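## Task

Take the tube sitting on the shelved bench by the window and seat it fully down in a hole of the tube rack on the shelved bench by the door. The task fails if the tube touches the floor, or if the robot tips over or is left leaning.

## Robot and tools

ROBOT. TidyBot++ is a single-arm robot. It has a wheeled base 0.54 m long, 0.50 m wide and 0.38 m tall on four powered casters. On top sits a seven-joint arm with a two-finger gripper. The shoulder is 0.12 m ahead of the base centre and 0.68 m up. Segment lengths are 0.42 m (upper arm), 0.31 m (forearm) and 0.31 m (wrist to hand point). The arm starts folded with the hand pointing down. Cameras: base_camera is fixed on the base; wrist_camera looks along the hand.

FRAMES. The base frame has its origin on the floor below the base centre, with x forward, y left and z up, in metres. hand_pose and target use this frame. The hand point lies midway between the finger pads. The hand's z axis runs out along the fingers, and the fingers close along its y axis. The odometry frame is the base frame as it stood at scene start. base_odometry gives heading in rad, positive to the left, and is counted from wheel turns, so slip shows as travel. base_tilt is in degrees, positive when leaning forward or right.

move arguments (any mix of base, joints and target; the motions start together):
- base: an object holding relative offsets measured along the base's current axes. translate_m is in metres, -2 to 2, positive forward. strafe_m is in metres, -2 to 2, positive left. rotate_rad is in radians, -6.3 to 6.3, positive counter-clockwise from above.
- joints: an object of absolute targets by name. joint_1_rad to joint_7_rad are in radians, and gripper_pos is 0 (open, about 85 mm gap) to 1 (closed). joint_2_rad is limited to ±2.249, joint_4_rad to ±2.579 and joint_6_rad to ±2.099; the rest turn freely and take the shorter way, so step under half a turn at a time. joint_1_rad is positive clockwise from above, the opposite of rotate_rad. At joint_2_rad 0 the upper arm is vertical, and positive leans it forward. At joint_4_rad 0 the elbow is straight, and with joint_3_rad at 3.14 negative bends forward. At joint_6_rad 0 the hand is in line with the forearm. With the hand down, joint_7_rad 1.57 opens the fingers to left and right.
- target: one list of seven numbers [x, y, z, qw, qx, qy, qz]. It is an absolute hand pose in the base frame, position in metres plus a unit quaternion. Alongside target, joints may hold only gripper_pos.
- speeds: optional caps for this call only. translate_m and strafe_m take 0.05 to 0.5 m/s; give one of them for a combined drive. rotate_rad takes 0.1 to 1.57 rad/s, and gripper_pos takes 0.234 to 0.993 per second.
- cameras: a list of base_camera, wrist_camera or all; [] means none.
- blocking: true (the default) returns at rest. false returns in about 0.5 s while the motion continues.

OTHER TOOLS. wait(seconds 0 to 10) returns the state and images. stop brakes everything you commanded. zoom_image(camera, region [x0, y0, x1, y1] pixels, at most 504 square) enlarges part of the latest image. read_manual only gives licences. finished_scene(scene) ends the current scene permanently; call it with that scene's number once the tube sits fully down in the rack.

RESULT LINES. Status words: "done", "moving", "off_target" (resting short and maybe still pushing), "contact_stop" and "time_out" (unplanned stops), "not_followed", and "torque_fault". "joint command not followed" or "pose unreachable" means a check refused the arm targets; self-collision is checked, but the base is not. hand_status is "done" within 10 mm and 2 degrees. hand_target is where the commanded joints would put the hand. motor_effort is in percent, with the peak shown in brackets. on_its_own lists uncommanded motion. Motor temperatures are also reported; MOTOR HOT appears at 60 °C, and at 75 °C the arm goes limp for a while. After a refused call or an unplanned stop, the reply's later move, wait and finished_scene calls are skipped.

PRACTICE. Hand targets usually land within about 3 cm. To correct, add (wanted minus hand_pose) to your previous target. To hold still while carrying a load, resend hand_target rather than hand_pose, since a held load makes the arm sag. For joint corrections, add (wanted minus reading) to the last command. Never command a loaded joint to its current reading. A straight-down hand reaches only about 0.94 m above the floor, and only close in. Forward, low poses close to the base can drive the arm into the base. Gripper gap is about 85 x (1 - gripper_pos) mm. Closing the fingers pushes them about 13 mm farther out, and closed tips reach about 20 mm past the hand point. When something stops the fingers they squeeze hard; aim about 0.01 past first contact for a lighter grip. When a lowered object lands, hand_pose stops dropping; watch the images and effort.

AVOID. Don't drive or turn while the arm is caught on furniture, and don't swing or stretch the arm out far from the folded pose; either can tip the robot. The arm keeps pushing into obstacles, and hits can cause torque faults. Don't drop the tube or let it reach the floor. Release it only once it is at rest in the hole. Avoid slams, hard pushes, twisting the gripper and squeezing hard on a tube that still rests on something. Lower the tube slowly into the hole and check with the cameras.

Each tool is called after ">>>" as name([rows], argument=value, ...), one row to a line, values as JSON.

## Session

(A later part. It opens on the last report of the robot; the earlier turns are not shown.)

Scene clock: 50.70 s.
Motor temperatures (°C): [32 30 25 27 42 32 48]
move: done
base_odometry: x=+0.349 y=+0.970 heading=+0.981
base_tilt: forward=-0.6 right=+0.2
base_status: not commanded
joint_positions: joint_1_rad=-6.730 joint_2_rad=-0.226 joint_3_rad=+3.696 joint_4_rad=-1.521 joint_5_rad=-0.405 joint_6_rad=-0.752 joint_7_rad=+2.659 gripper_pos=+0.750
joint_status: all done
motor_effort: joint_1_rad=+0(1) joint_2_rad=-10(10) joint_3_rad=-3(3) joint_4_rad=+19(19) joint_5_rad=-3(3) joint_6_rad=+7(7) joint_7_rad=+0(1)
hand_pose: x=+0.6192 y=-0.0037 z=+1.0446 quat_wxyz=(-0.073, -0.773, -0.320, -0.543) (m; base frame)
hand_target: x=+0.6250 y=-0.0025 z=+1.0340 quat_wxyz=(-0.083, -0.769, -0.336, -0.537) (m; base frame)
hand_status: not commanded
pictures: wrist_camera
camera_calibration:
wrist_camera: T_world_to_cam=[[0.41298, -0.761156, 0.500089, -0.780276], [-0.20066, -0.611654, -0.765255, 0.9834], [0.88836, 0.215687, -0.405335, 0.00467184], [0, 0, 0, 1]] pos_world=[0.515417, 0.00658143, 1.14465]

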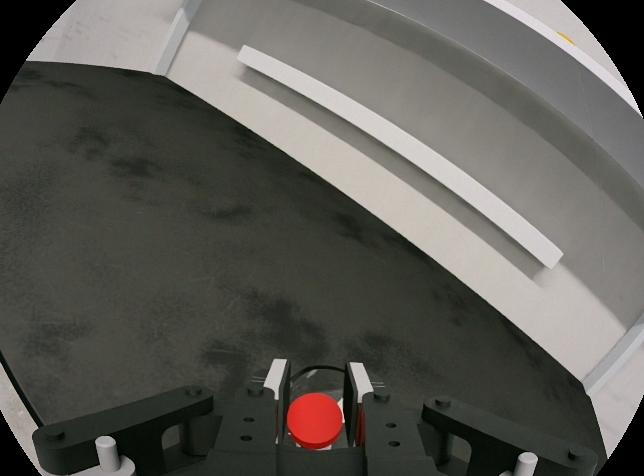

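>>> move(joints={"gripper_pos":0.775}, speeds={"gripper_pos":0.234}, cameras=["wrist_camera"])

>>> zoom_image(camera="wrist_camera", region=[220, 300, 400, 476])

Scene clock: 51.50 s.
Motor temperatures (°C): [32 30 25 27 42 32 48]
move: done
base_odometry: x=+0.349 y=+0.970 heading=+0.981
base_tilt: forward=-0.6 right=+0.2
base_status: not commanded
joint_positions: joint_1_rad=-6.730 joint_2_rad=-0.226 joint_3_rad=+3.696 joint_4_rad=-1.521 joint_5_rad=-0.405 joint_6_rad=-0.752 joint_7_rad=+2.659 gripper_pos=+0.773
joint_status: all done
motor_effort: joint_1_rad=+0(1) joint_2_rad=-9(10) joint_3_rad=-2(3) joint_4_rad=+19(19) joint_5_rad=-2(3) joint_6_rad=+7(7) joint_7_rad=+0(1)
hand_pose: x=+0.6192 y=-0.0037 z=+1.0446 quat_wxyz=(-0.073, -0.773, -0.320, -0.543) (m; base frame)
hand_target: x=+0.6250 y=-0.0025 z=+1.0340 quat_wxyz=(-0.083, -0.769, -0.336, -0.537) (m; base frame)
hand_status: not commanded
pictures: wrist_camera
camera_calibration:
wrist_camera: T_world_to_cam=[[0.41298, -0.761156, 0.500089, -0.780276], [-0.20066, -0.611654, -0.765255, 0.9834], [0.88836, 0.215687, -0.405335, 0.00467184], [0, 0, 0, 1]] pos_world=[0.515417, 0.00658143, 1.14465]

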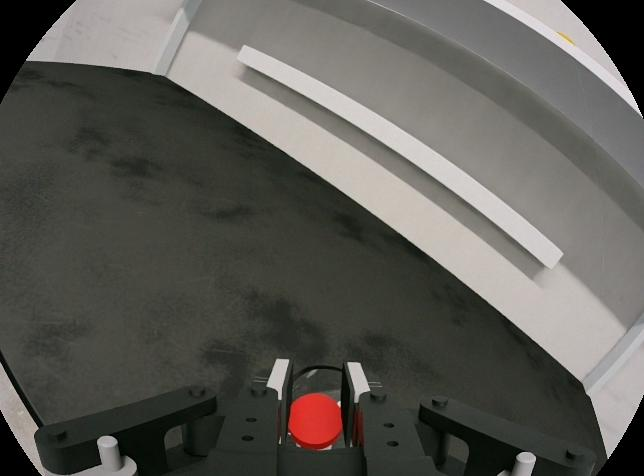

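Scaled by 2.800.

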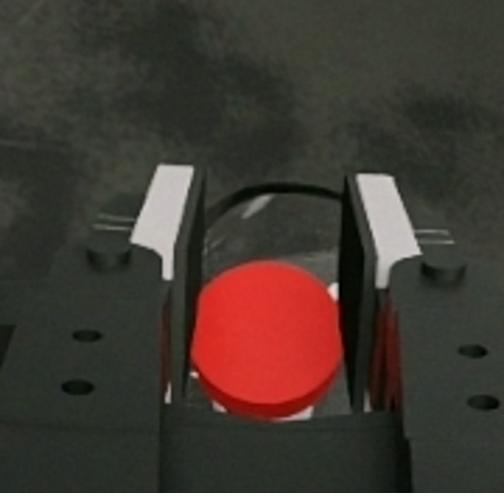

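>>> move(joints={"gripper_pos":0.79}, speeds={"gripper_pos":0.234}, cameras=["wrist_camera"])

>>> zoom_image(camera="wrist_camera", region=[220, 300, 400, 476])

Scene clock: 52.17 s.
Motor temperatures (°C): [32 30 25 27 42 32 48]
move: done
base_odometry: x=+0.349 y=+0.970 heading=+0.981
base_tilt: forward=-0.6 right=+0.2
base_status: not commanded
joint_positions: joint_1_rad=-6.730 joint_2_rad=-0.226 joint_3_rad=+3.696 joint_4_rad=-1.521 joint_5_rad=-0.405 joint_6_rad=-0.752 joint_7_rad=+2.659 gripper_pos=+0.788
joint_status: all done
motor_effort: joint_1_rad=+0(0) joint_2_rad=-8(10) joint_3_rad=-2(3) joint_4_rad=+17(19) joint_5_rad=-1(3) joint_6_rad=+5(7) joint_7_rad=-1(1)
hand_pose: x=+0.6192 y=-0.0037 z=+1.0446 quat_wxyz=(-0.073, -0.773, -0.320, -0.543) (m; base frame)
hand_target: x=+0.6250 y=-0.0025 z=+1.0340 quat_wxyz=(-0.083, -0.769, -0.336, -0.537) (m; base frame)
hand_status: not commanded
pictures: wrist_camera
camera_calibration:
wrist_camera: T_world_to_cam=[[0.41298, -0.761156, 0.500089, -0.780276], [-0.20066, -0.611654, -0.765255, 0.9834], [0.88836, 0.215687, -0.405335, 0.00467184], [0, 0, 0, 1]] pos_world=[0.515417, 0.00658143, 1.14465]

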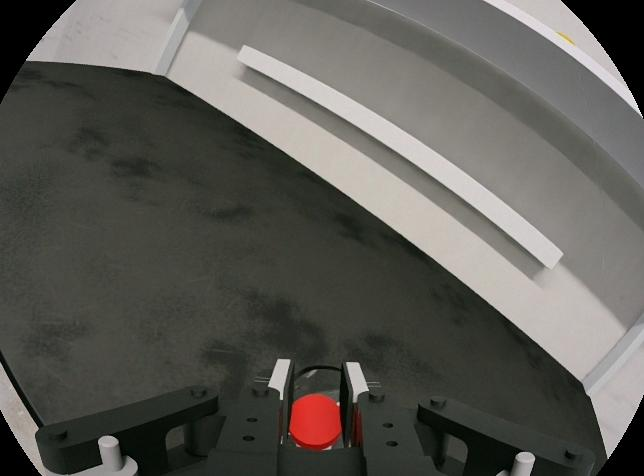

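Scaled by 2.800.

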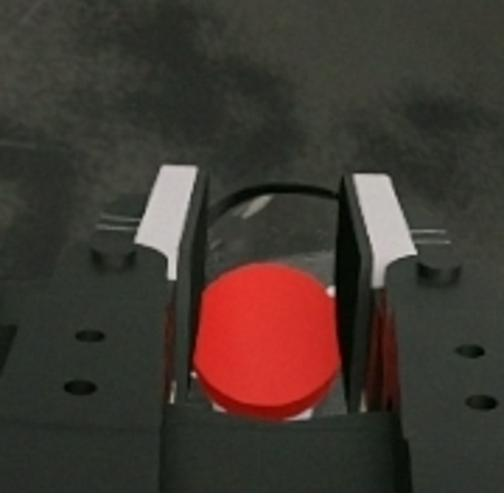

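>>> move(joints={"gripper_pos":0.805}, speeds={"gripper_pos":0.234}, cameras=["wrist_camera"])

>>> zoom_image(camera="wrist_camera", region=[220, 300, 400, 476])

Scene clock: 52.90 s.
Motor temperatures (°C): [32 30 25 27 42 32 48]
move: done
base_odometry: x=+0.349 y=+0.970 heading=+0.981
base_tilt: forward=-0.6 right=+0.2
base_status: not commanded
joint_positions: joint_1_rad=-6.730 joint_2_rad=-0.226 joint_3_rad=+3.696 joint_4_rad=-1.521 joint_5_rad=-0.405 joint_6_rad=-0.752 joint_7_rad=+2.659 gripper_pos=+0.805
joint_status: all done
motor_effort: joint_1_rad=+0(1) joint_2_rad=-7(8) joint_3_rad=-2(2) joint_4_rad=+16(17) joint_5_rad=-1(1) joint_6_rad=+5(5) joint_7_rad=+0(1)
hand_pose: x=+0.6192 y=-0.0037 z=+1.0446 quat_wxyz=(-0.073, -0.773, -0.320, -0.543) (m; base frame)
hand_target: x=+0.6250 y=-0.0025 z=+1.0340 quat_wxyz=(-0.083, -0.769, -0.336, -0.537) (m; base frame)
hand_status: not commanded
pictures: wrist_camera
camera_calibration:
wrist_camera: T_world_to_cam=[[0.41298, -0.761156, 0.500089, -0.780276], [-0.20066, -0.611654, -0.765255, 0.9834], [0.88836, 0.215687, -0.405335, 0.00467184], [0, 0, 0, 1]] pos_world=[0.515417, 0.00658143, 1.14465]

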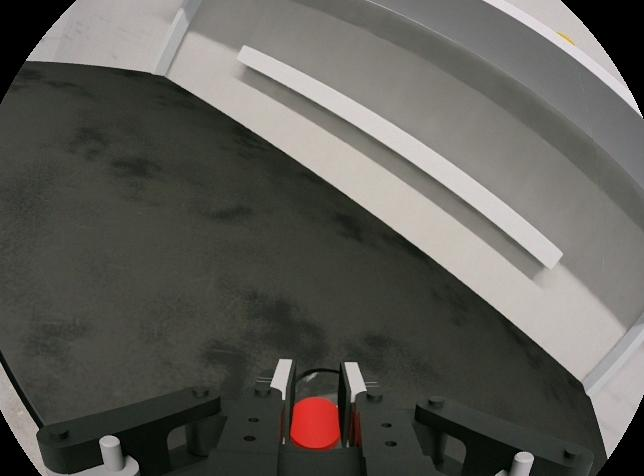

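Scaled by 2.800.

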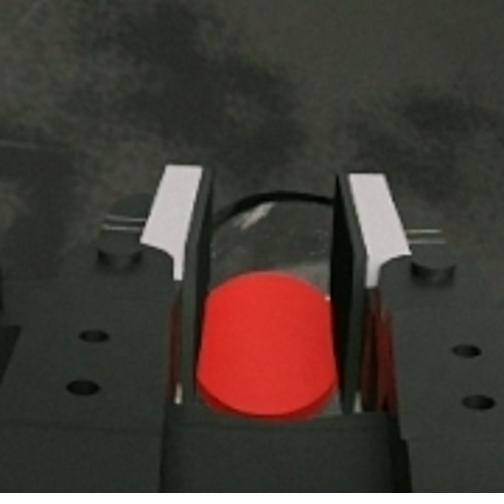

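>>> move(joints={"gripper_pos":0.7}, speeds={"gripper_pos":0.234}, cameras=["wrist_camera"])

>>> zoom_image(camera="wrist_camera", region=[220, 300, 400, 476])

Scene clock: 54.30 s.
Motor temperatures (°C): [32 30 25 27 42 32 48]
move: done
base_odometry: x=+0.349 y=+0.970 heading=+0.981
base_tilt: forward=-0.6 right=+0.2
base_status: not commanded
joint_positions: joint_1_rad=-6.730 joint_2_rad=-0.223 joint_3_rad=+3.696 joint_4_rad=-1.521 joint_5_rad=-0.405 joint_6_rad=-0.752 joint_7_rad=+2.659 gripper_pos=+0.698
joint_status: all done
motor_effort: joint_1_rad=-1(1) joint_2_rad=-10(10) joint_3_rad=-2(3) joint_4_rad=+19(19) joint_5_rad=-2(3) joint_6_rad=+7(7) joint_7_rad=+0(1)
hand_pose: x=+0.6200 y=-0.0033 z=+1.0434 quat_wxyz=(-0.073, -0.773, -0.320, -0.542) (m; base frame)
hand_target: x=+0.6250 y=-0.0025 z=+1.0340 quat_wxyz=(-0.083, -0.769, -0.336, -0.537) (m; base frame)
hand_status: not commanded
pictures: wrist_camera
camera_calibration:
wrist_camera: T_world_to_cam=[[0.414199, -0.760572, 0.49997, -0.780339], [-0.202524, -0.612548, -0.764048, 0.982799], [0.887368, 0.215212, -0.407751, 0.0064374], [0, 0, 0, 1]] pos_world=[0.516544, 0.00712168, 1.14368]

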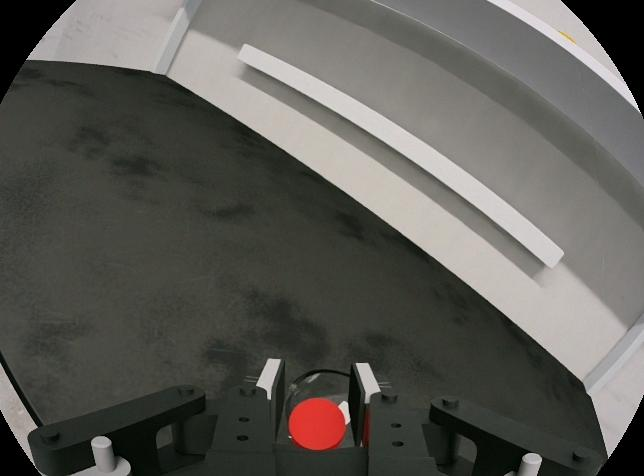

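Scaled by 2.800.

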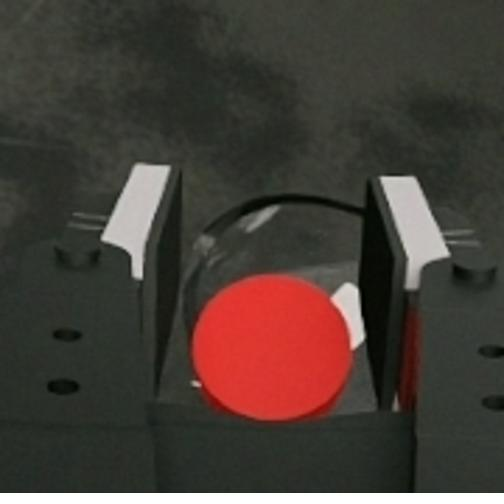

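>>> move(target=[0.575,-0.016,1.068,0.083,0.769,0.336,0.537], cameras=["wrist_camera"])

>>> zoom_image(camera="wrist_camera", region=[220, 276, 420, 476])

Scene clock: 56.13 s.
Motor temperatures (°C): [32 30 25 27 42 32 48]
move: off_target
base_odometry: x=+0.349 y=+0.970 heading=+0.981
base_tilt: forward=-0.6 right=+0.2
base_status: not commanded
joint_positions: joint_1_rad=-6.833 joint_2_rad=-0.331 joint_3_rad=+3.702 joint_4_rad=-1.517 joint_5_rad=-0.229 joint_6_rad=-0.811 joint_7_rad=+2.601 gripper_pos=+0.698
joint_status: not commanded
motor_effort: joint_1_rad=-1(2) joint_2_rad=-5(11) joint_3_rad=-4(4) joint_4_rad=+19(19) joint_5_rad=-1(3) joint_6_rad=+8(8) joint_7_rad=+0(1)
hand_pose: x=+0.5793 y=-0.0041 z=+1.0589 quat_wxyz=(-0.088, -0.758, -0.357, -0.539) (m; base frame)
hand_target: x=+0.5750 y=-0.0160 z=+1.0680 quat_wxyz=(-0.083, -0.769, -0.336, -0.537) (m; base frame)
hand_status: off_target (0.016 m and 2.8 deg from the pose sent, 0.053 m and 2.3 deg at the start)
pictures: wrist_camera
camera_calibration:
wrist_camera: T_world_to_cam=[[0.442464, -0.703437, 0.556239, -0.847556], [-0.158408, -0.671811, -0.723586, 0.917245], [0.882685, 0.232048, -0.408682, 0.0528684], [0, 0, 0, 1]] pos_world=[0.473646, 0.00774589, 1.15676]

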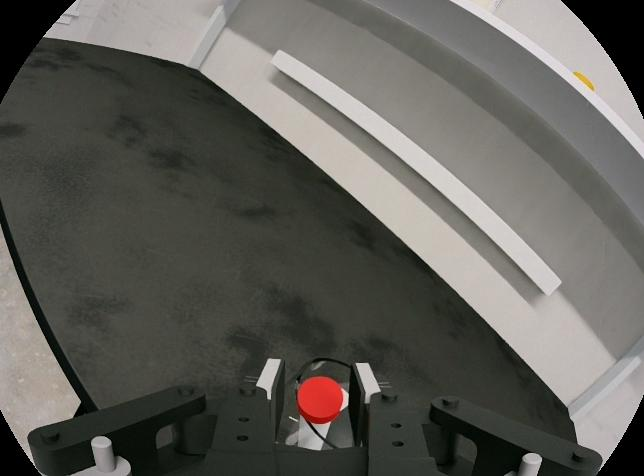

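Scaled by 2.520.

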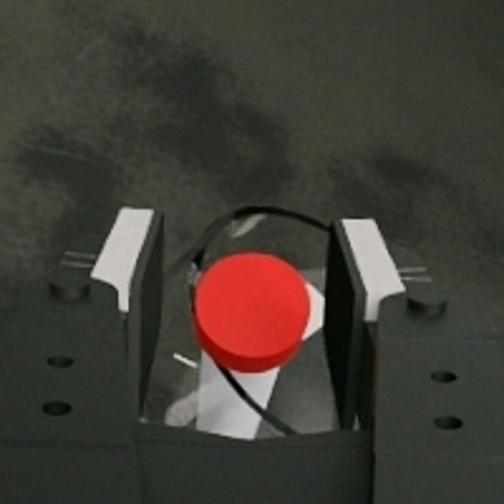

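>>> move(target=[0.55,-0.014,1.10,0.0784,0.7847,0.3078,0.5324], joints={"gripper_pos":0.42}, cameras=["wrist_camera"])

>>> zoom_image(camera="wrist_camera", region=[220, 260, 420, 460])

Scene clock: 58.07 s.
Motor temperatures (°C): [32 30 25 27 42 32 48]
move: off_target
base_odometry: x=+0.349 y=+0.970 heading=+0.981
base_tilt: forward=-0.6 right=+0.2
base_status: not commanded
joint_positions: joint_1_rad=-6.761 joint_2_rad=-0.332 joint_3_rad=+3.628 joint_4_rad=-1.409 joint_5_rad=-0.193 joint_6_rad=-0.930 joint_7_rad=+2.492 gripper_pos=+0.419
joint_status: all done
motor_effort: joint_1_rad=+0(1) joint_2_rad=-6(6) joint_3_rad=-3(4) joint_4_rad=+18(19) joint_5_rad=-1(2) joint_6_rad=+8(8) joint_7_rad=+0(1)
hand_pose: x=+0.5589 y=-0.0056 z=+1.0900 quat_wxyz=(-0.082, -0.771, -0.335, -0.535) (m; base frame)
hand_target: x=+0.5500 y=-0.0140 z=+1.1000 quat_wxyz=(-0.078, -0.785, -0.308, -0.532) (m; base frame)
hand_status: off_target (0.016 m and 3.5 deg from the pose sent, 0.051 m and 6.6 deg at the start)
pictures: wrist_camera
camera_calibration:
wrist_camera: T_world_to_cam=[[0.42712, -0.736926, 0.523936, -0.813294], [-0.197525, -0.6415, -0.741257, 0.97685], [0.882356, 0.213116, -0.419558, 0.0959136], [0, 0, 0, 1]] pos_world=[0.455696, 0.00687123, 1.19045]

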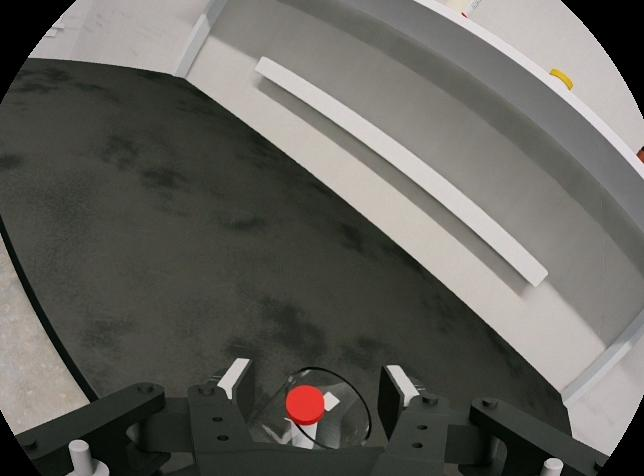

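Scaled by 2.520.

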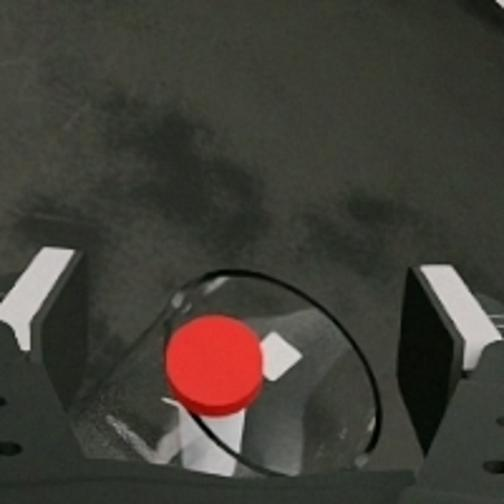

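>>> move(target=[0.592,0.003,1.055,0.083,0.769,0.336,0.537], cameras=[])

>>> move(target=[0.608,0.003,1.038,0.083,0.769,0.336,0.537], cameras=["wrist_camera"])

>>> zoom_image(camera="wrist_camera", region=[220, 276, 420, 476])

Scene clock: 60.47 s.
Motor temperatures (°C): [32 30 25 27 42 32 48]
move: off_target
base_odometry: x=+0.349 y=+0.970 heading=+0.981
base_tilt: forward=-0.6 right=+0.2
base_status: not commanded
joint_positions: joint_1_rad=-6.792 joint_2_rad=-0.307 joint_3_rad=+3.656 joint_4_rad=-1.484 joint_5_rad=-0.195 joint_6_rad=-0.825 joint_7_rad=+2.493 gripper_pos=+0.419
joint_status: not commanded
motor_effort: joint_1_rad=-1(2) joint_2_rad=-7(8) joint_3_rad=-3(3) joint_4_rad=+19(20) joint_5_rad=-1(2) joint_6_rad=+8(8) joint_7_rad=+0(1)
hand_pose: x=+0.5835 y=-0.0031 z=+1.0649 quat_wxyz=(-0.085, -0.774, -0.327, -0.535) (m; base frame)
hand_target: x=+0.5920 y=+0.0030 z=+1.0550 quat_wxyz=(-0.083, -0.769, -0.336, -0.537) (m; base frame)
hand_status: off_target (0.014 m and 1.2 deg from the pose sent, 0.049 m and 0.3 deg at the start)
pictures: none
No camera images: "cameras" was empty.

Scene clock: 61.23 s.
Motor temperatures (°C): [32 30 25 27 42 32 48]
move: off_target
base_odometry: x=+0.349 y=+0.970 heading=+0.981
base_tilt: forward=-0.6 right=+0.2
base_status: not commanded
joint_positions: joint_1_rad=-6.799 joint_2_rad=-0.282 joint_3_rad=+3.691 joint_4_rad=-1.520 joint_5_rad=-0.243 joint_6_rad=-0.766 joint_7_rad=+2.527 gripper_pos=+0.419
joint_status: not commanded
motor_effort: joint_1_rad=-1(2) joint_2_rad=-7(9) joint_3_rad=-3(4) joint_4_rad=+19(20) joint_5_rad=-2(2) joint_6_rad=+8(8) joint_7_rad=-1(1)
hand_pose: x=+0.6002 y=-0.0058 z=+1.0511 quat_wxyz=(-0.082, -0.776, -0.318, -0.538) (m; base frame)
hand_target: x=+0.6080 y=+0.0030 z=+1.0380 quat_wxyz=(-0.083, -0.769, -0.336, -0.537) (m; base frame)
hand_status: off_target (0.018 m and 2.2 deg from the pose sent, 0.037 m and 1.2 deg at the start)
pictures: wrist_camera
camera_calibration:
wrist_camera: T_world_to_cam=[[0.404768, -0.759448, 0.509314, -0.782028], [-0.214245, -0.620241, -0.754586, 0.980195], [0.888967, 0.196315, -0.413762, 0.0329255], [0, 0, 0, 1]] pos_world=[0.497272, 0.00758348, 1.15156]

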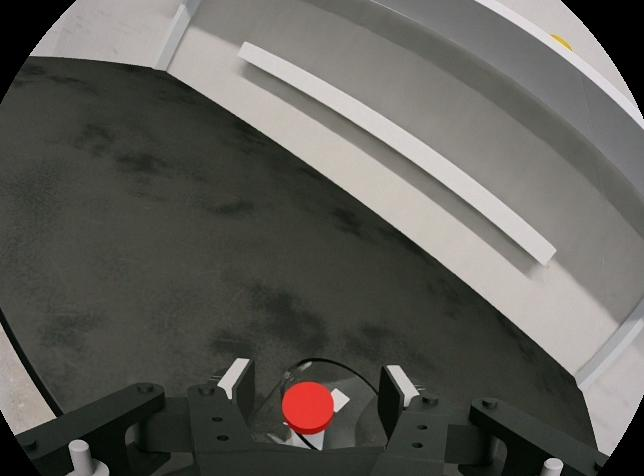

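Scaled by 2.520.

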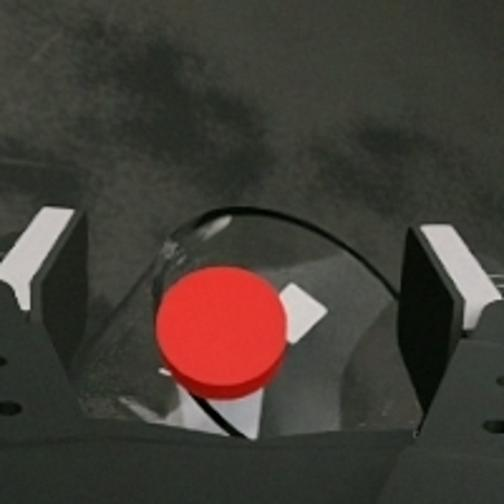

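>>> move(target=[0.611,0.009,1.0355,0.083,0.769,0.336,0.537], cameras=["wrist_camera"])

>>> zoom_image(camera="wrist_camera", region=[220, 276, 420, 476])

Scene clock: 62.30 s.
Motor temperatures (°C): [32 30 25 27 42 32 48]
move: off_target
base_odometry: x=+0.349 y=+0.970 heading=+0.981
base_tilt: forward=-0.6 right=+0.2
base_status: not commanded
joint_positions: joint_1_rad=-6.799 joint_2_rad=-0.277 joint_3_rad=+3.689 joint_4_rad=-1.523 joint_5_rad=-0.244 joint_6_rad=-0.754 joint_7_rad=+2.527 gripper_pos=+0.419
joint_status: not commanded
motor_effort: joint_1_rad=+0(1) joint_2_rad=-8(8) joint_3_rad=-3(3) joint_4_rad=+19(19) joint_5_rad=-2(2) joint_6_rad=+7(8) joint_7_rad=+0(1)
hand_pose: x=+0.6032 y=-0.0047 z=+1.0503 quat_wxyz=(-0.084, -0.775, -0.318, -0.539) (m; base frame)
hand_target: x=+0.6110 y=+0.0090 z=+1.0355 quat_wxyz=(-0.083, -0.769, -0.336, -0.537) (m; base frame)
hand_status: off_target (0.022 m and 2.3 deg from the pose sent, 0.024 m and 2.2 deg at the start)
pictures: wrist_camera
camera_calibration:
wrist_camera: T_world_to_cam=[[0.401187, -0.760118, 0.511145, -0.781811], [-0.212789, -0.620093, -0.75512, 0.980656], [0.890938, 0.194179, -0.410518, 0.0251518], [0, 0, 0, 1]] pos_world=[0.499916, 0.00894536, 1.15046]

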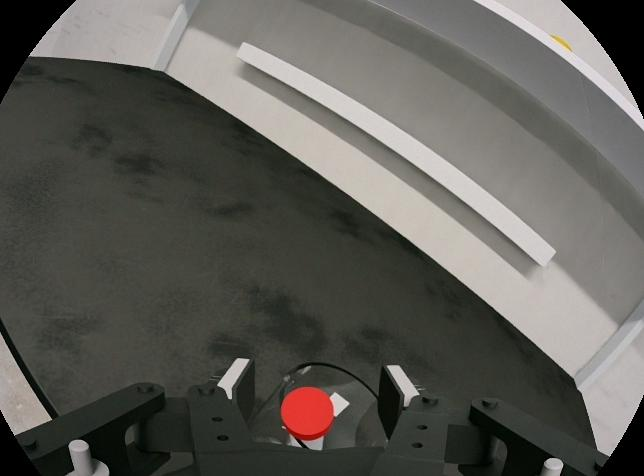

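Scaled by 2.520.

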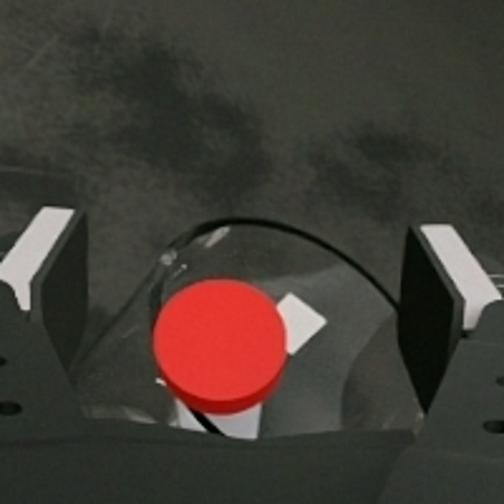

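>>> move(target=[0.611,0.015,1.034,0.083,0.769,0.336,0.537], cameras=["wrist_camera"])

>>> zoom_image(camera="wrist_camera", region=[220, 276, 420, 476])

Scene clock: 63.17 s.
Motor temperatures (°C): [32 30 25 27 42 32 48]
move: off_target
base_odometry: x=+0.349 y=+0.970 heading=+0.981
base_tilt: forward=-0.6 right=+0.2
base_status: not commanded
joint_positions: joint_1_rad=-6.798 joint_2_rad=-0.276 joint_3_rad=+3.674 joint_4_rad=-1.530 joint_5_rad=-0.244 joint_6_rad=-0.745 joint_7_rad=+2.527 gripper_pos=+0.419
joint_status: not commanded
motor_effort: joint_1_rad=+0(2) joint_2_rad=-8(9) joint_3_rad=-3(4) joint_4_rad=+19(19) joint_5_rad=-2(2) joint_6_rad=+8(8) joint_7_rad=+1(1)
hand_pose: x=+0.6038 y=+0.0024 z=+1.0493 quat_wxyz=(-0.083, -0.773, -0.322, -0.540) (m; base frame)
hand_target: x=+0.6110 y=+0.0150 z=+1.0340 quat_wxyz=(-0.083, -0.769, -0.336, -0.537) (m; base frame)
hand_status: off_target (0.021 m and 1.7 deg from the pose sent, 0.027 m and 2.3 deg at the start)
pictures: wrist_camera
camera_calibration:
wrist_camera: T_world_to_cam=[[0.407124, -0.754336, 0.515002, -0.78376], [-0.204263, -0.62476, -0.753625, 0.977746], [0.89024, 0.201623, -0.408438, 0.021042], [0, 0, 0, 1]] pos_world=[0.500072, 0.0153966, 1.14909]

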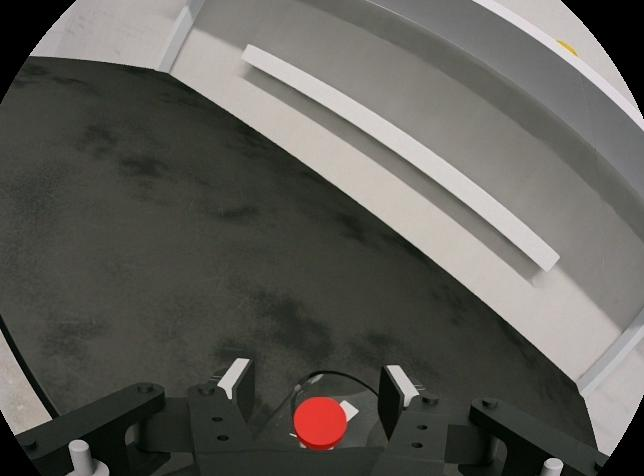

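Scaled by 2.520.

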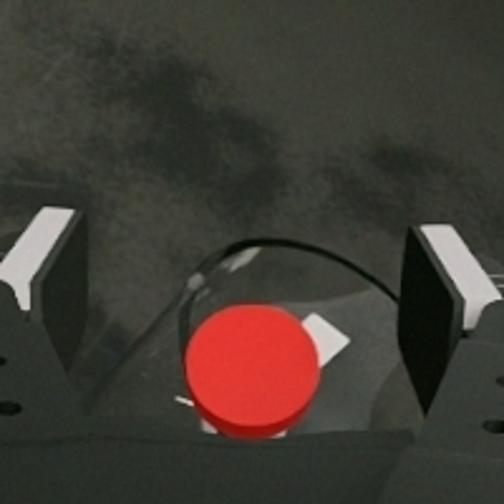

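>>> move(target=[0.611,0.011,1.0305,0.083,0.769,0.336,0.537], cameras=["wrist_camera"])

>>> zoom_image(camera="wrist_camera", region=[220, 276, 420, 476])

Scene clock: 64.40 s.
Motor temperatures (°C): [32 30 25 27 42 32 48]
move: off_target
base_odometry: x=+0.349 y=+0.970 heading=+0.981
base_tilt: forward=-0.6 right=+0.2
base_status: not commanded
joint_positions: joint_1_rad=-6.800 joint_2_rad=-0.276 joint_3_rad=+3.677 joint_4_rad=-1.542 joint_5_rad=-0.244 joint_6_rad=-0.738 joint_7_rad=+2.527 gripper_pos=+0.419
joint_status: not commanded
motor_effort: joint_1_rad=+0(1) joint_2_rad=-8(8) joint_3_rad=-3(3) joint_4_rad=+19(20) joint_5_rad=-1(2) joint_6_rad=+8(8) joint_7_rad=+0(1)
hand_pose: x=+0.6044 y=+0.0022 z=+1.0439 quat_wxyz=(-0.082, -0.775, -0.322, -0.538) (m; base frame)
hand_target: x=+0.6110 y=+0.0110 z=+1.0305 quat_wxyz=(-0.083, -0.769, -0.336, -0.537) (m; base frame)
hand_status: off_target (0.017 m and 1.8 deg from the pose sent, 0.022 m and 1.7 deg at the start)
pictures: wrist_camera
camera_calibration:
wrist_camera: T_world_to_cam=[[0.409215, -0.755504, 0.511622, -0.779044], [-0.209929, -0.623634, -0.753001, 0.976371], [0.88796, 0.200735, -0.413802, 0.0253548], [0, 0, 0, 1]] pos_world=[0.501251, 0.0152385, 1.14428]

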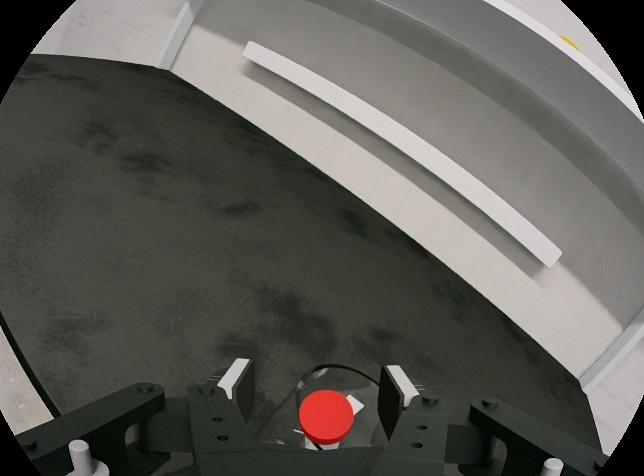

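Scaled by 2.520.

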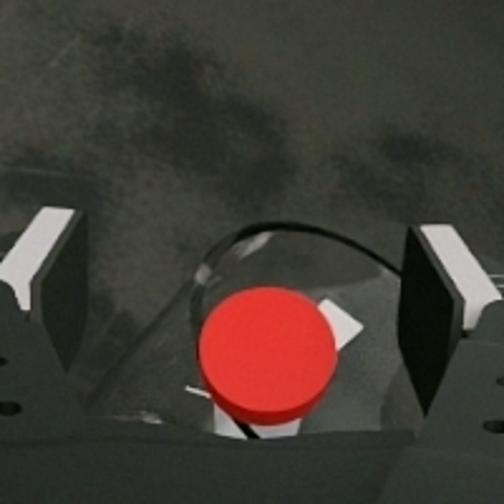

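>>> move(target=[0.6125,0.005,1.0365,0.083,0.769,0.336,0.537], cameras=["wrist_camera"])

>>> zoom_image(camera="wrist_camera", region=[220, 276, 420, 476])

Scene clock: 66.03 s.
Motor temperatures (°C): [32 30 25 27 42 32 48]
move: off_target
base_odometry: x=+0.349 y=+0.970 heading=+0.981
base_tilt: forward=-0.6 right=+0.2
base_status: not commanded
joint_positions: joint_1_rad=-6.800 joint_2_rad=-0.272 joint_3_rad=+3.687 joint_4_rad=-1.542 joint_5_rad=-0.264 joint_6_rad=-0.738 joint_7_rad=+2.537 gripper_pos=+0.419
joint_status: not commanded
motor_effort: joint_1_rad=-1(2) joint_2_rad=-8(8) joint_3_rad=-3(3) joint_4_rad=+19(19) joint_5_rad=-1(2) joint_6_rad=+8(8) joint_7_rad=+0(1)
hand_pose: x=+0.6058 y=+0.0013 z=+1.0434 quat_wxyz=(-0.077, -0.776, -0.318, -0.539) (m; base frame)
hand_target: x=+0.6125 y=+0.0050 z=+1.0365 quat_wxyz=(-0.083, -0.769, -0.336, -0.537) (m; base frame)
hand_status: off_target (0.010 m and 2.3 deg from the pose sent, 0.011 m and 1.8 deg at the start)
pictures: wrist_camera
camera_calibration:
wrist_camera: T_world_to_cam=[[0.409448, -0.76152, 0.502434, -0.770647], [-0.211321, -0.614898, -0.759766, 0.98359], [0.887522, 0.20491, -0.412694, 0.0231604], [0, 0, 0, 1]] pos_world=[0.502838, 0.013198, 1.14406]

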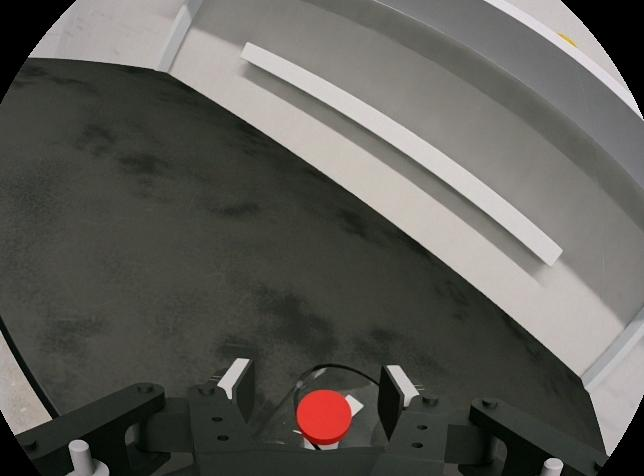

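Scaled by 2.520.

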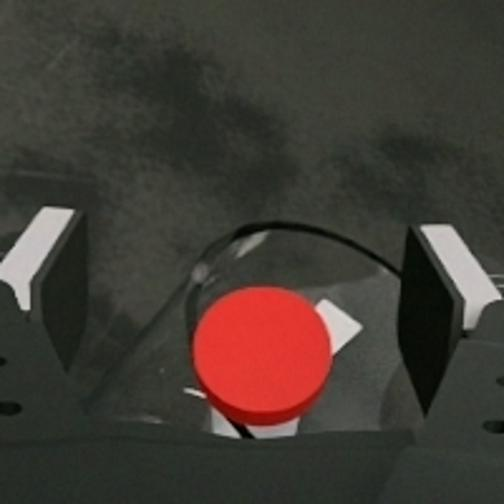

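>>> move(target=[0.6125,0.002,1.042,0.083,0.769,0.336,0.537], cameras=["wrist_camera"])

>>> zoom_image(camera="wrist_camera", region=[220, 276, 420, 476])

Scene clock: 66.83 s.
Motor temperatures (°C): [32 30 25 27 42 32 48]
move: off_target
base_odometry: x=+0.349 y=+0.970 heading=+0.981
base_tilt: forward=-0.6 right=+0.2
base_status: not commanded
joint_positions: joint_1_rad=-6.799 joint_2_rad=-0.268 joint_3_rad=+3.688 joint_4_rad=-1.542 joint_5_rad=-0.276 joint_6_rad=-0.738 joint_7_rad=+2.541 gripper_pos=+0.419
joint_status: not commanded
motor_effort: joint_1_rad=+0(1) joint_2_rad=-8(9) joint_3_rad=-3(3) joint_4_rad=+19(19) joint_5_rad=-2(2) joint_6_rad=+8(8) joint_7_rad=+0(1)
hand_pose: x=+0.6069 y=+0.0039 z=+1.0426 quat_wxyz=(-0.074, -0.776, -0.318, -0.540) (m; base frame)
hand_target: x=+0.6125 y=+0.0020 z=+1.0420 quat_wxyz=(-0.083, -0.769, -0.336, -0.537) (m; base frame)
hand_status: off_target (0.006 m and 2.4 deg from the pose sent, 0.007 m and 2.3 deg at the start)
pictures: wrist_camera
camera_calibration:
wrist_camera: T_world_to_cam=[[0.413599, -0.76277, 0.497109, -0.76573], [-0.210277, -0.611265, -0.762981, 0.987561], [0.885844, 0.211038, -0.413211, 0.0228719], [0, 0, 0, 1]] pos_world=[0.504105, 0.0147582, 1.14359]

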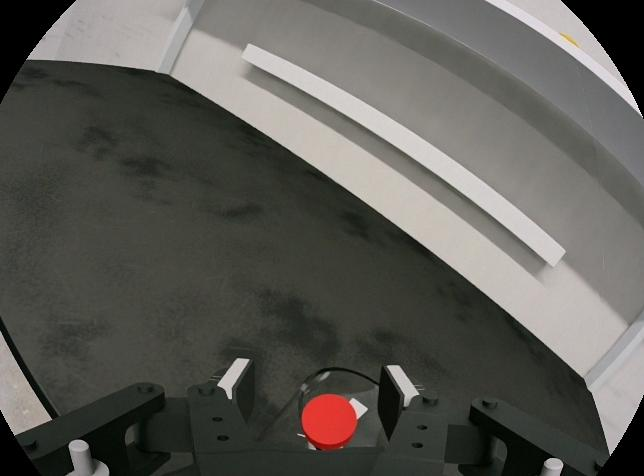

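Scaled by 2.520.

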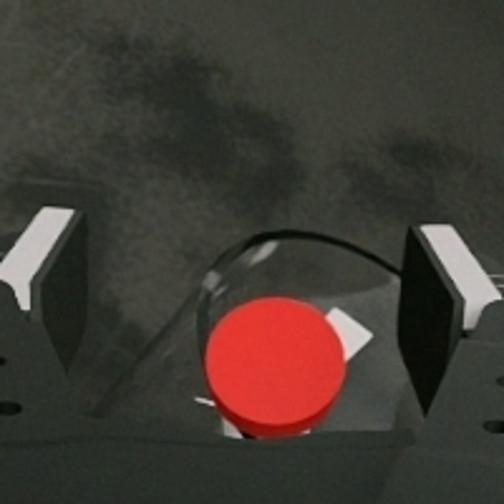

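>>> move(target=[0.592,0.000,1.058,0.083,0.769,0.336,0.537], cameras=[])

>>> move(target=[0.611,0.008,1.037,0.083,0.769,0.336,0.537], cameras=["wrist_camera"])

>>> zoom_image(camera="wrist_camera", region=[220, 276, 420, 476])

Scene clock: 71.27 s.
Motor temperatures (°C): [32 30 25 27 42 32 48]
move: off_target
base_odometry: x=+0.349 y=+0.970 heading=+0.981
base_tilt: forward=-0.6 right=+0.2
base_status: not commanded
joint_positions: joint_1_rad=-6.799 joint_2_rad=-0.283 joint_3_rad=+3.683 joint_4_rad=-1.537 joint_5_rad=-0.255 joint_6_rad=-0.772 joint_7_rad=+2.541 gripper_pos=+0.419
joint_status: not commanded
motor_effort: joint_1_rad=-1(1) joint_2_rad=-7(10) joint_3_rad=-3(3) joint_4_rad=+19(20) joint_5_rad=-2(2) joint_6_rad=+8(8) joint_7_rad=+0(1)
hand_pose: x=+0.5976 y=+0.0027 z=+1.0420 quat_wxyz=(-0.075, -0.777, -0.328, -0.533) (m; base frame)
hand_target: x=+0.5920 y=+0.0000 z=+1.0580 quat_wxyz=(-0.083, -0.769, -0.336, -0.537) (m; base frame)
hand_status: off_target (0.017 m and 1.7 deg from the pose sent, 0.022 m and 2.4 deg at the start)
pictures: none
No camera images: "cameras" was empty.

Scene clock: 72.00 s.
Motor temperatures (°C): [32 30 25 27 42 32 48]
move: done
base_odometry: x=+0.349 y=+0.970 heading=+0.981
base_tilt: forward=-0.6 right=+0.2
base_status: not commanded
joint_positions: joint_1_rad=-6.799 joint_2_rad=-0.271 joint_3_rad=+3.683 joint_4_rad=-1.540 joint_5_rad=-0.265 joint_6_rad=-0.741 joint_7_rad=+2.541 gripper_pos=+0.419
joint_status: not commanded
motor_effort: joint_1_rad=+0(1) joint_2_rad=-8(9) joint_3_rad=-3(3) joint_4_rad=+19(19) joint_5_rad=-1(2) joint_6_rad=+8(8) joint_7_rad=+1(1)
hand_pose: x=+0.6057 y=+0.0041 z=+1.0437 quat_wxyz=(-0.077, -0.774, -0.322, -0.539) (m; base frame)
hand_target: x=+0.6110 y=+0.0080 z=+1.0370 quat_wxyz=(-0.083, -0.769, -0.336, -0.537) (m; base frame)
hand_status: done (0.009 m and 1.8 deg from the pose sent, 0.015 m and 1.7 deg at the start)
pictures: wrist_camera
camera_calibration:
wrist_camera: T_world_to_cam=[[0.414675, -0.756138, 0.506262, -0.775835], [-0.207058, -0.620161, -0.756655, 0.979768], [0.886099, 0.20894, -0.413729, 0.0247812], [0, 0, 0, 1]] pos_world=[0.502629, 0.0157983, 1.14437]

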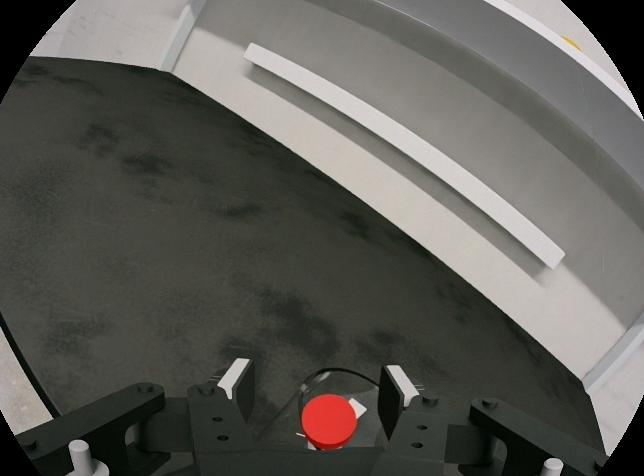

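Scaled by 2.520.

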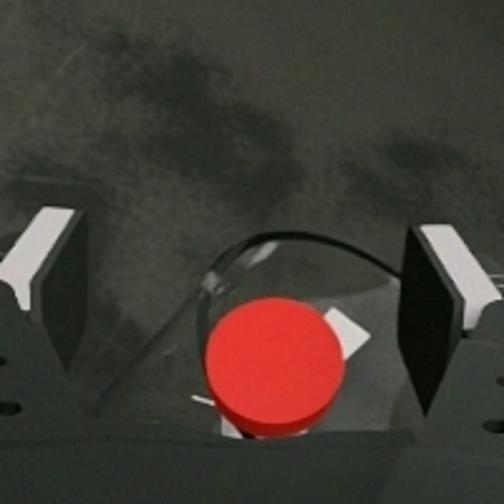

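>>> move(target=[0.610,-0.002,1.050,0.083,0.769,0.336,0.537], cameras=["wrist_camera"])

>>> zoom_image(camera="wrist_camera", region=[220, 276, 420, 476])

Scene clock: 73.10 s.
Motor temperatures (°C): [32 30 25 27 42 32 48]
move: off_target
base_odometry: x=+0.349 y=+0.970 heading=+0.981
base_tilt: forward=-0.6 right=+0.2
base_status: not commanded
joint_positions: joint_1_rad=-6.783 joint_2_rad=-0.264 joint_3_rad=+3.683 joint_4_rad=-1.531 joint_5_rad=-0.296 joint_6_rad=-0.758 joint_7_rad=+2.558 gripper_pos=+0.419
joint_status: not commanded
motor_effort: joint_1_rad=-1(1) joint_2_rad=-8(9) joint_3_rad=-3(3) joint_4_rad=+19(20) joint_5_rad=-2(2) joint_6_rad=+7(8) joint_7_rad=+1(1)
hand_pose: x=+0.6057 y=+0.0043 z=+1.0441 quat_wxyz=(-0.071, -0.776, -0.321, -0.538) (m; base frame)
hand_target: x=+0.6100 y=-0.0020 z=+1.0500 quat_wxyz=(-0.083, -0.769, -0.336, -0.537) (m; base frame)
hand_status: off_target (0.010 m and 2.3 deg from the pose sent, 0.010 m and 1.8 deg at the start)
pictures: wrist_camera
camera_calibration:
wrist_camera: T_world_to_cam=[[0.42137, -0.760053, 0.49474, -0.767817], [-0.210199, -0.612531, -0.761986, 0.987642], [0.882193, 0.217084, -0.417865, 0.0315113], [0, 0, 0, 1]] pos_world=[0.503337, 0.0145396, 1.14561]

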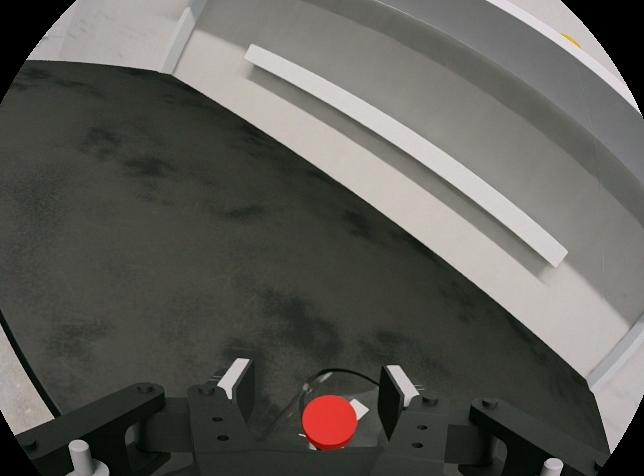

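Scaled by 2.520.

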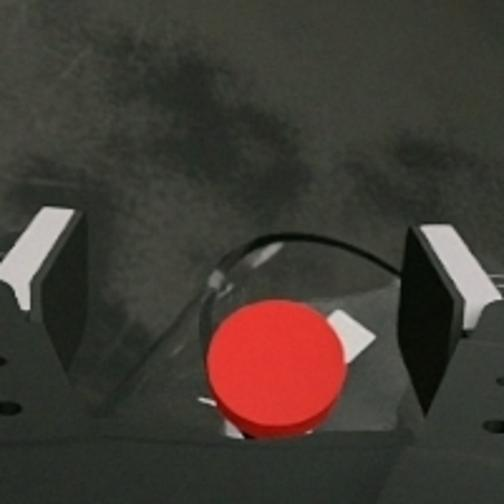

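>>> move(target=[0.612,-0.011,1.058,0.083,0.769,0.336,0.537], cameras=["wrist_camera"])

>>> zoom_image(camera="wrist_camera", region=[220, 276, 420, 476])

Scene clock: 74.33 s.
Motor temperatures (°C): [32 30 25 27 42 32 48]
move: off_target
base_odometry: x=+0.349 y=+0.970 heading=+0.981
base_tilt: forward=-0.6 right=+0.2
base_status: not commanded
joint_positions: joint_1_rad=-6.737 joint_2_rad=-0.244 joint_3_rad=+3.698 joint_4_rad=-1.505 joint_5_rad=-0.350 joint_6_rad=-0.787 joint_7_rad=+2.599 gripper_pos=+0.419
joint_status: not commanded
motor_effort: joint_1_rad=+0(1) joint_2_rad=-9(10) joint_3_rad=-3(3) joint_4_rad=+19(19) joint_5_rad=-2(3) joint_6_rad=+7(8) joint_7_rad=+0(1)
hand_pose: x=+0.6094 y=-0.0115 z=+1.0473 quat_wxyz=(-0.073, -0.781, -0.312, -0.536) (m; base frame)
hand_target: x=+0.6120 y=-0.0110 z=+1.0580 quat_wxyz=(-0.083, -0.769, -0.336, -0.537) (m; base frame)
hand_status: off_target (0.011 m and 3.3 deg from the pose sent, 0.022 m and 2.3 deg at the start)
pictures: wrist_camera
camera_calibration:
wrist_camera: T_world_to_cam=[[0.408163, -0.771649, 0.487811, -0.767852], [-0.226785, -0.603304, -0.764586, 0.994044], [0.884291, 0.201448, -0.421246, 0.0351307], [0, 0, 0, 1]] pos_world=[0.507778, 0.000121237, 1.1494]

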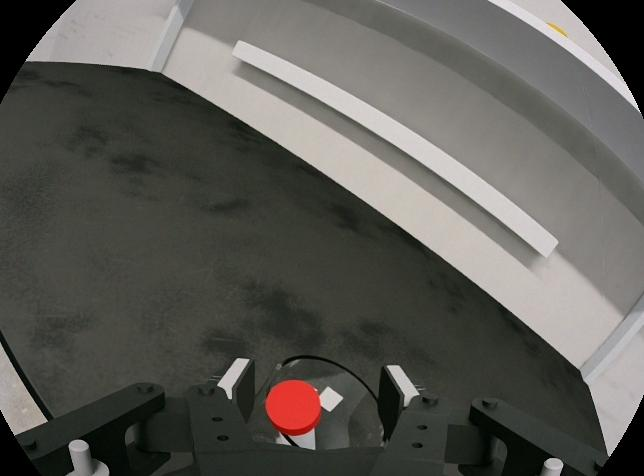

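Scaled by 2.520.

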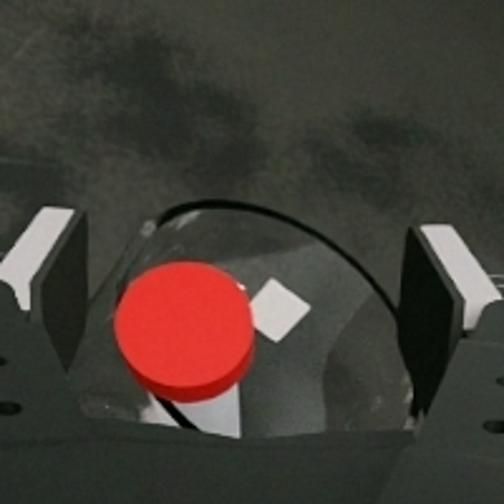

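>>> move(target=[0.609,0.003,1.058,0.083,0.769,0.336,0.537], cameras=["wrist_camera"])

>>> zoom_image(camera="wrist_camera", region=[220, 276, 420, 476])

Scene clock: 75.57 s.
Motor temperatures (°C): [32 30 25 27 42 32 48]
move: off_target
base_odometry: x=+0.349 y=+0.970 heading=+0.981
base_tilt: forward=-0.6 right=+0.2
base_status: not commanded
joint_positions: joint_1_rad=-6.733 joint_2_rad=-0.244 joint_3_rad=+3.668 joint_4_rad=-1.505 joint_5_rad=-0.349 joint_6_rad=-0.787 joint_7_rad=+2.599 gripper_pos=+0.419
joint_status: not commanded
motor_effort: joint_1_rad=-1(2) joint_2_rad=-9(10) joint_3_rad=-2(4) joint_4_rad=+19(19) joint_5_rad=-2(3) joint_6_rad=+7(8) joint_7_rad=+0(1)
hand_pose: x=+0.6080 y=+0.0028 z=+1.0487 quat_wxyz=(-0.070, -0.776, -0.323, -0.537) (m; base frame)
hand_target: x=+0.6090 y=+0.0030 z=+1.0580 quat_wxyz=(-0.083, -0.769, -0.336, -0.537) (m; base frame)
hand_status: off_target (0.009 m and 2.3 deg from the pose sent, 0.018 m and 3.3 deg at the start)
pictures: wrist_camera
camera_calibration:
wrist_camera: T_world_to_cam=[[0.425549, -0.757927, 0.494424, -0.774493], [-0.209342, -0.613995, -0.761043, 0.989202], [0.880389, 0.220358, -0.41995, 0.0350207], [0, 0, 0, 1]] pos_world=[0.505834, 0.0126385, 1.15046]

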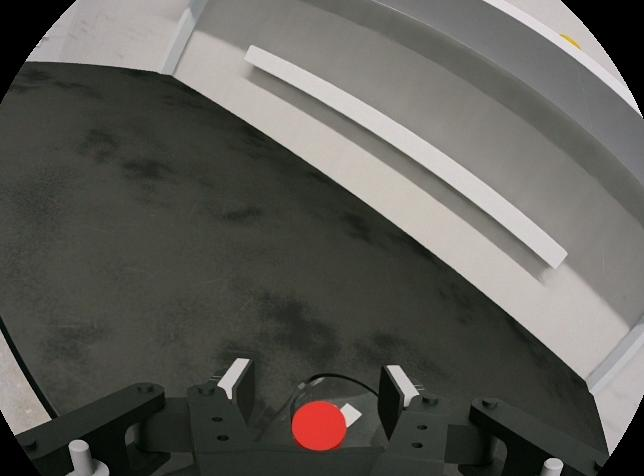

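Scaled by 2.520.

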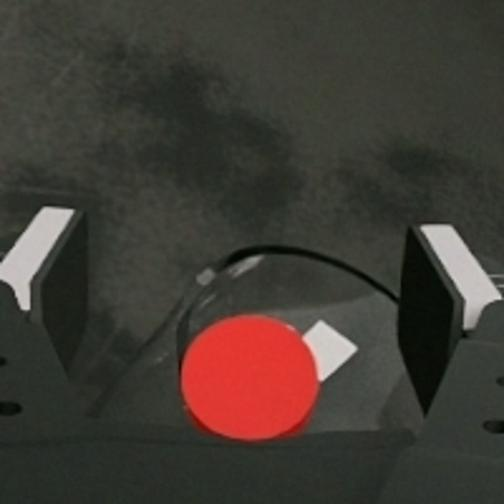

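>>> move(joints={"gripper_pos":0.72}, speeds={"gripper_pos":0.234}, cameras=["wrist_camera"])

>>> zoom_image(camera="wrist_camera", region=[220, 276, 420, 476])

Scene clock: 78.20 s.
Motor temperatures (°C): [32 30 25 27 42 32 48]
move: done
base_odometry: x=+0.349 y=+0.970 heading=+0.981
base_tilt: forward=-0.6 right=+0.2
base_status: not commanded
joint_positions: joint_1_rad=-6.733 joint_2_rad=-0.244 joint_3_rad=+3.668 joint_4_rad=-1.505 joint_5_rad=-0.349 joint_6_rad=-0.787 joint_7_rad=+2.599 gripper_pos=+0.718
joint_status: all done
motor_effort: joint_1_rad=-1(1) joint_2_rad=-9(9) joint_3_rad=-3(3) joint_4_rad=+19(19) joint_5_rad=-2(2) joint_6_rad=+7(8) joint_7_rad=+0(1)
hand_pose: x=+0.6080 y=+0.0028 z=+1.0487 quat_wxyz=(-0.070, -0.776, -0.323, -0.537) (m; base frame)
hand_target: x=+0.6090 y=+0.0030 z=+1.0580 quat_wxyz=(-0.083, -0.769, -0.336, -0.537) (m; base frame)
hand_status: not commanded
pictures: wrist_camera
camera_calibration:
wrist_camera: T_world_to_cam=[[0.425549, -0.757927, 0.494424, -0.774493], [-0.209342, -0.613995, -0.761043, 0.989202], [0.880389, 0.220358, -0.41995, 0.0350207], [0, 0, 0, 1]] pos_world=[0.505834, 0.0126385, 1.15046]

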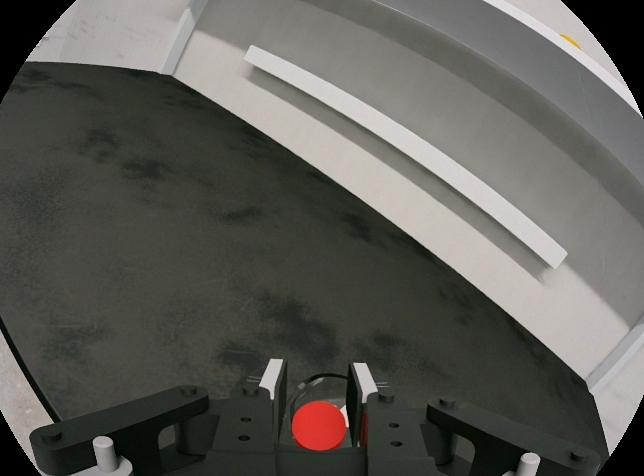

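Scaled by 2.520.

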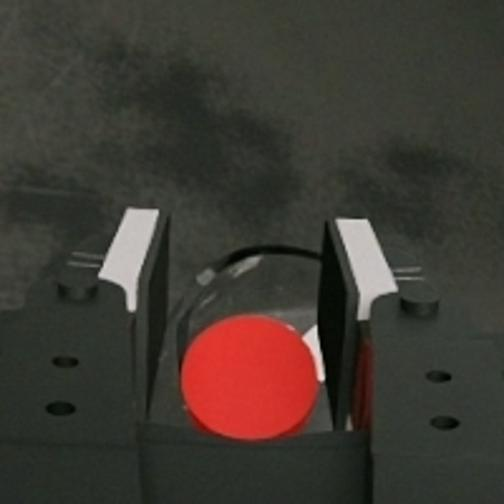

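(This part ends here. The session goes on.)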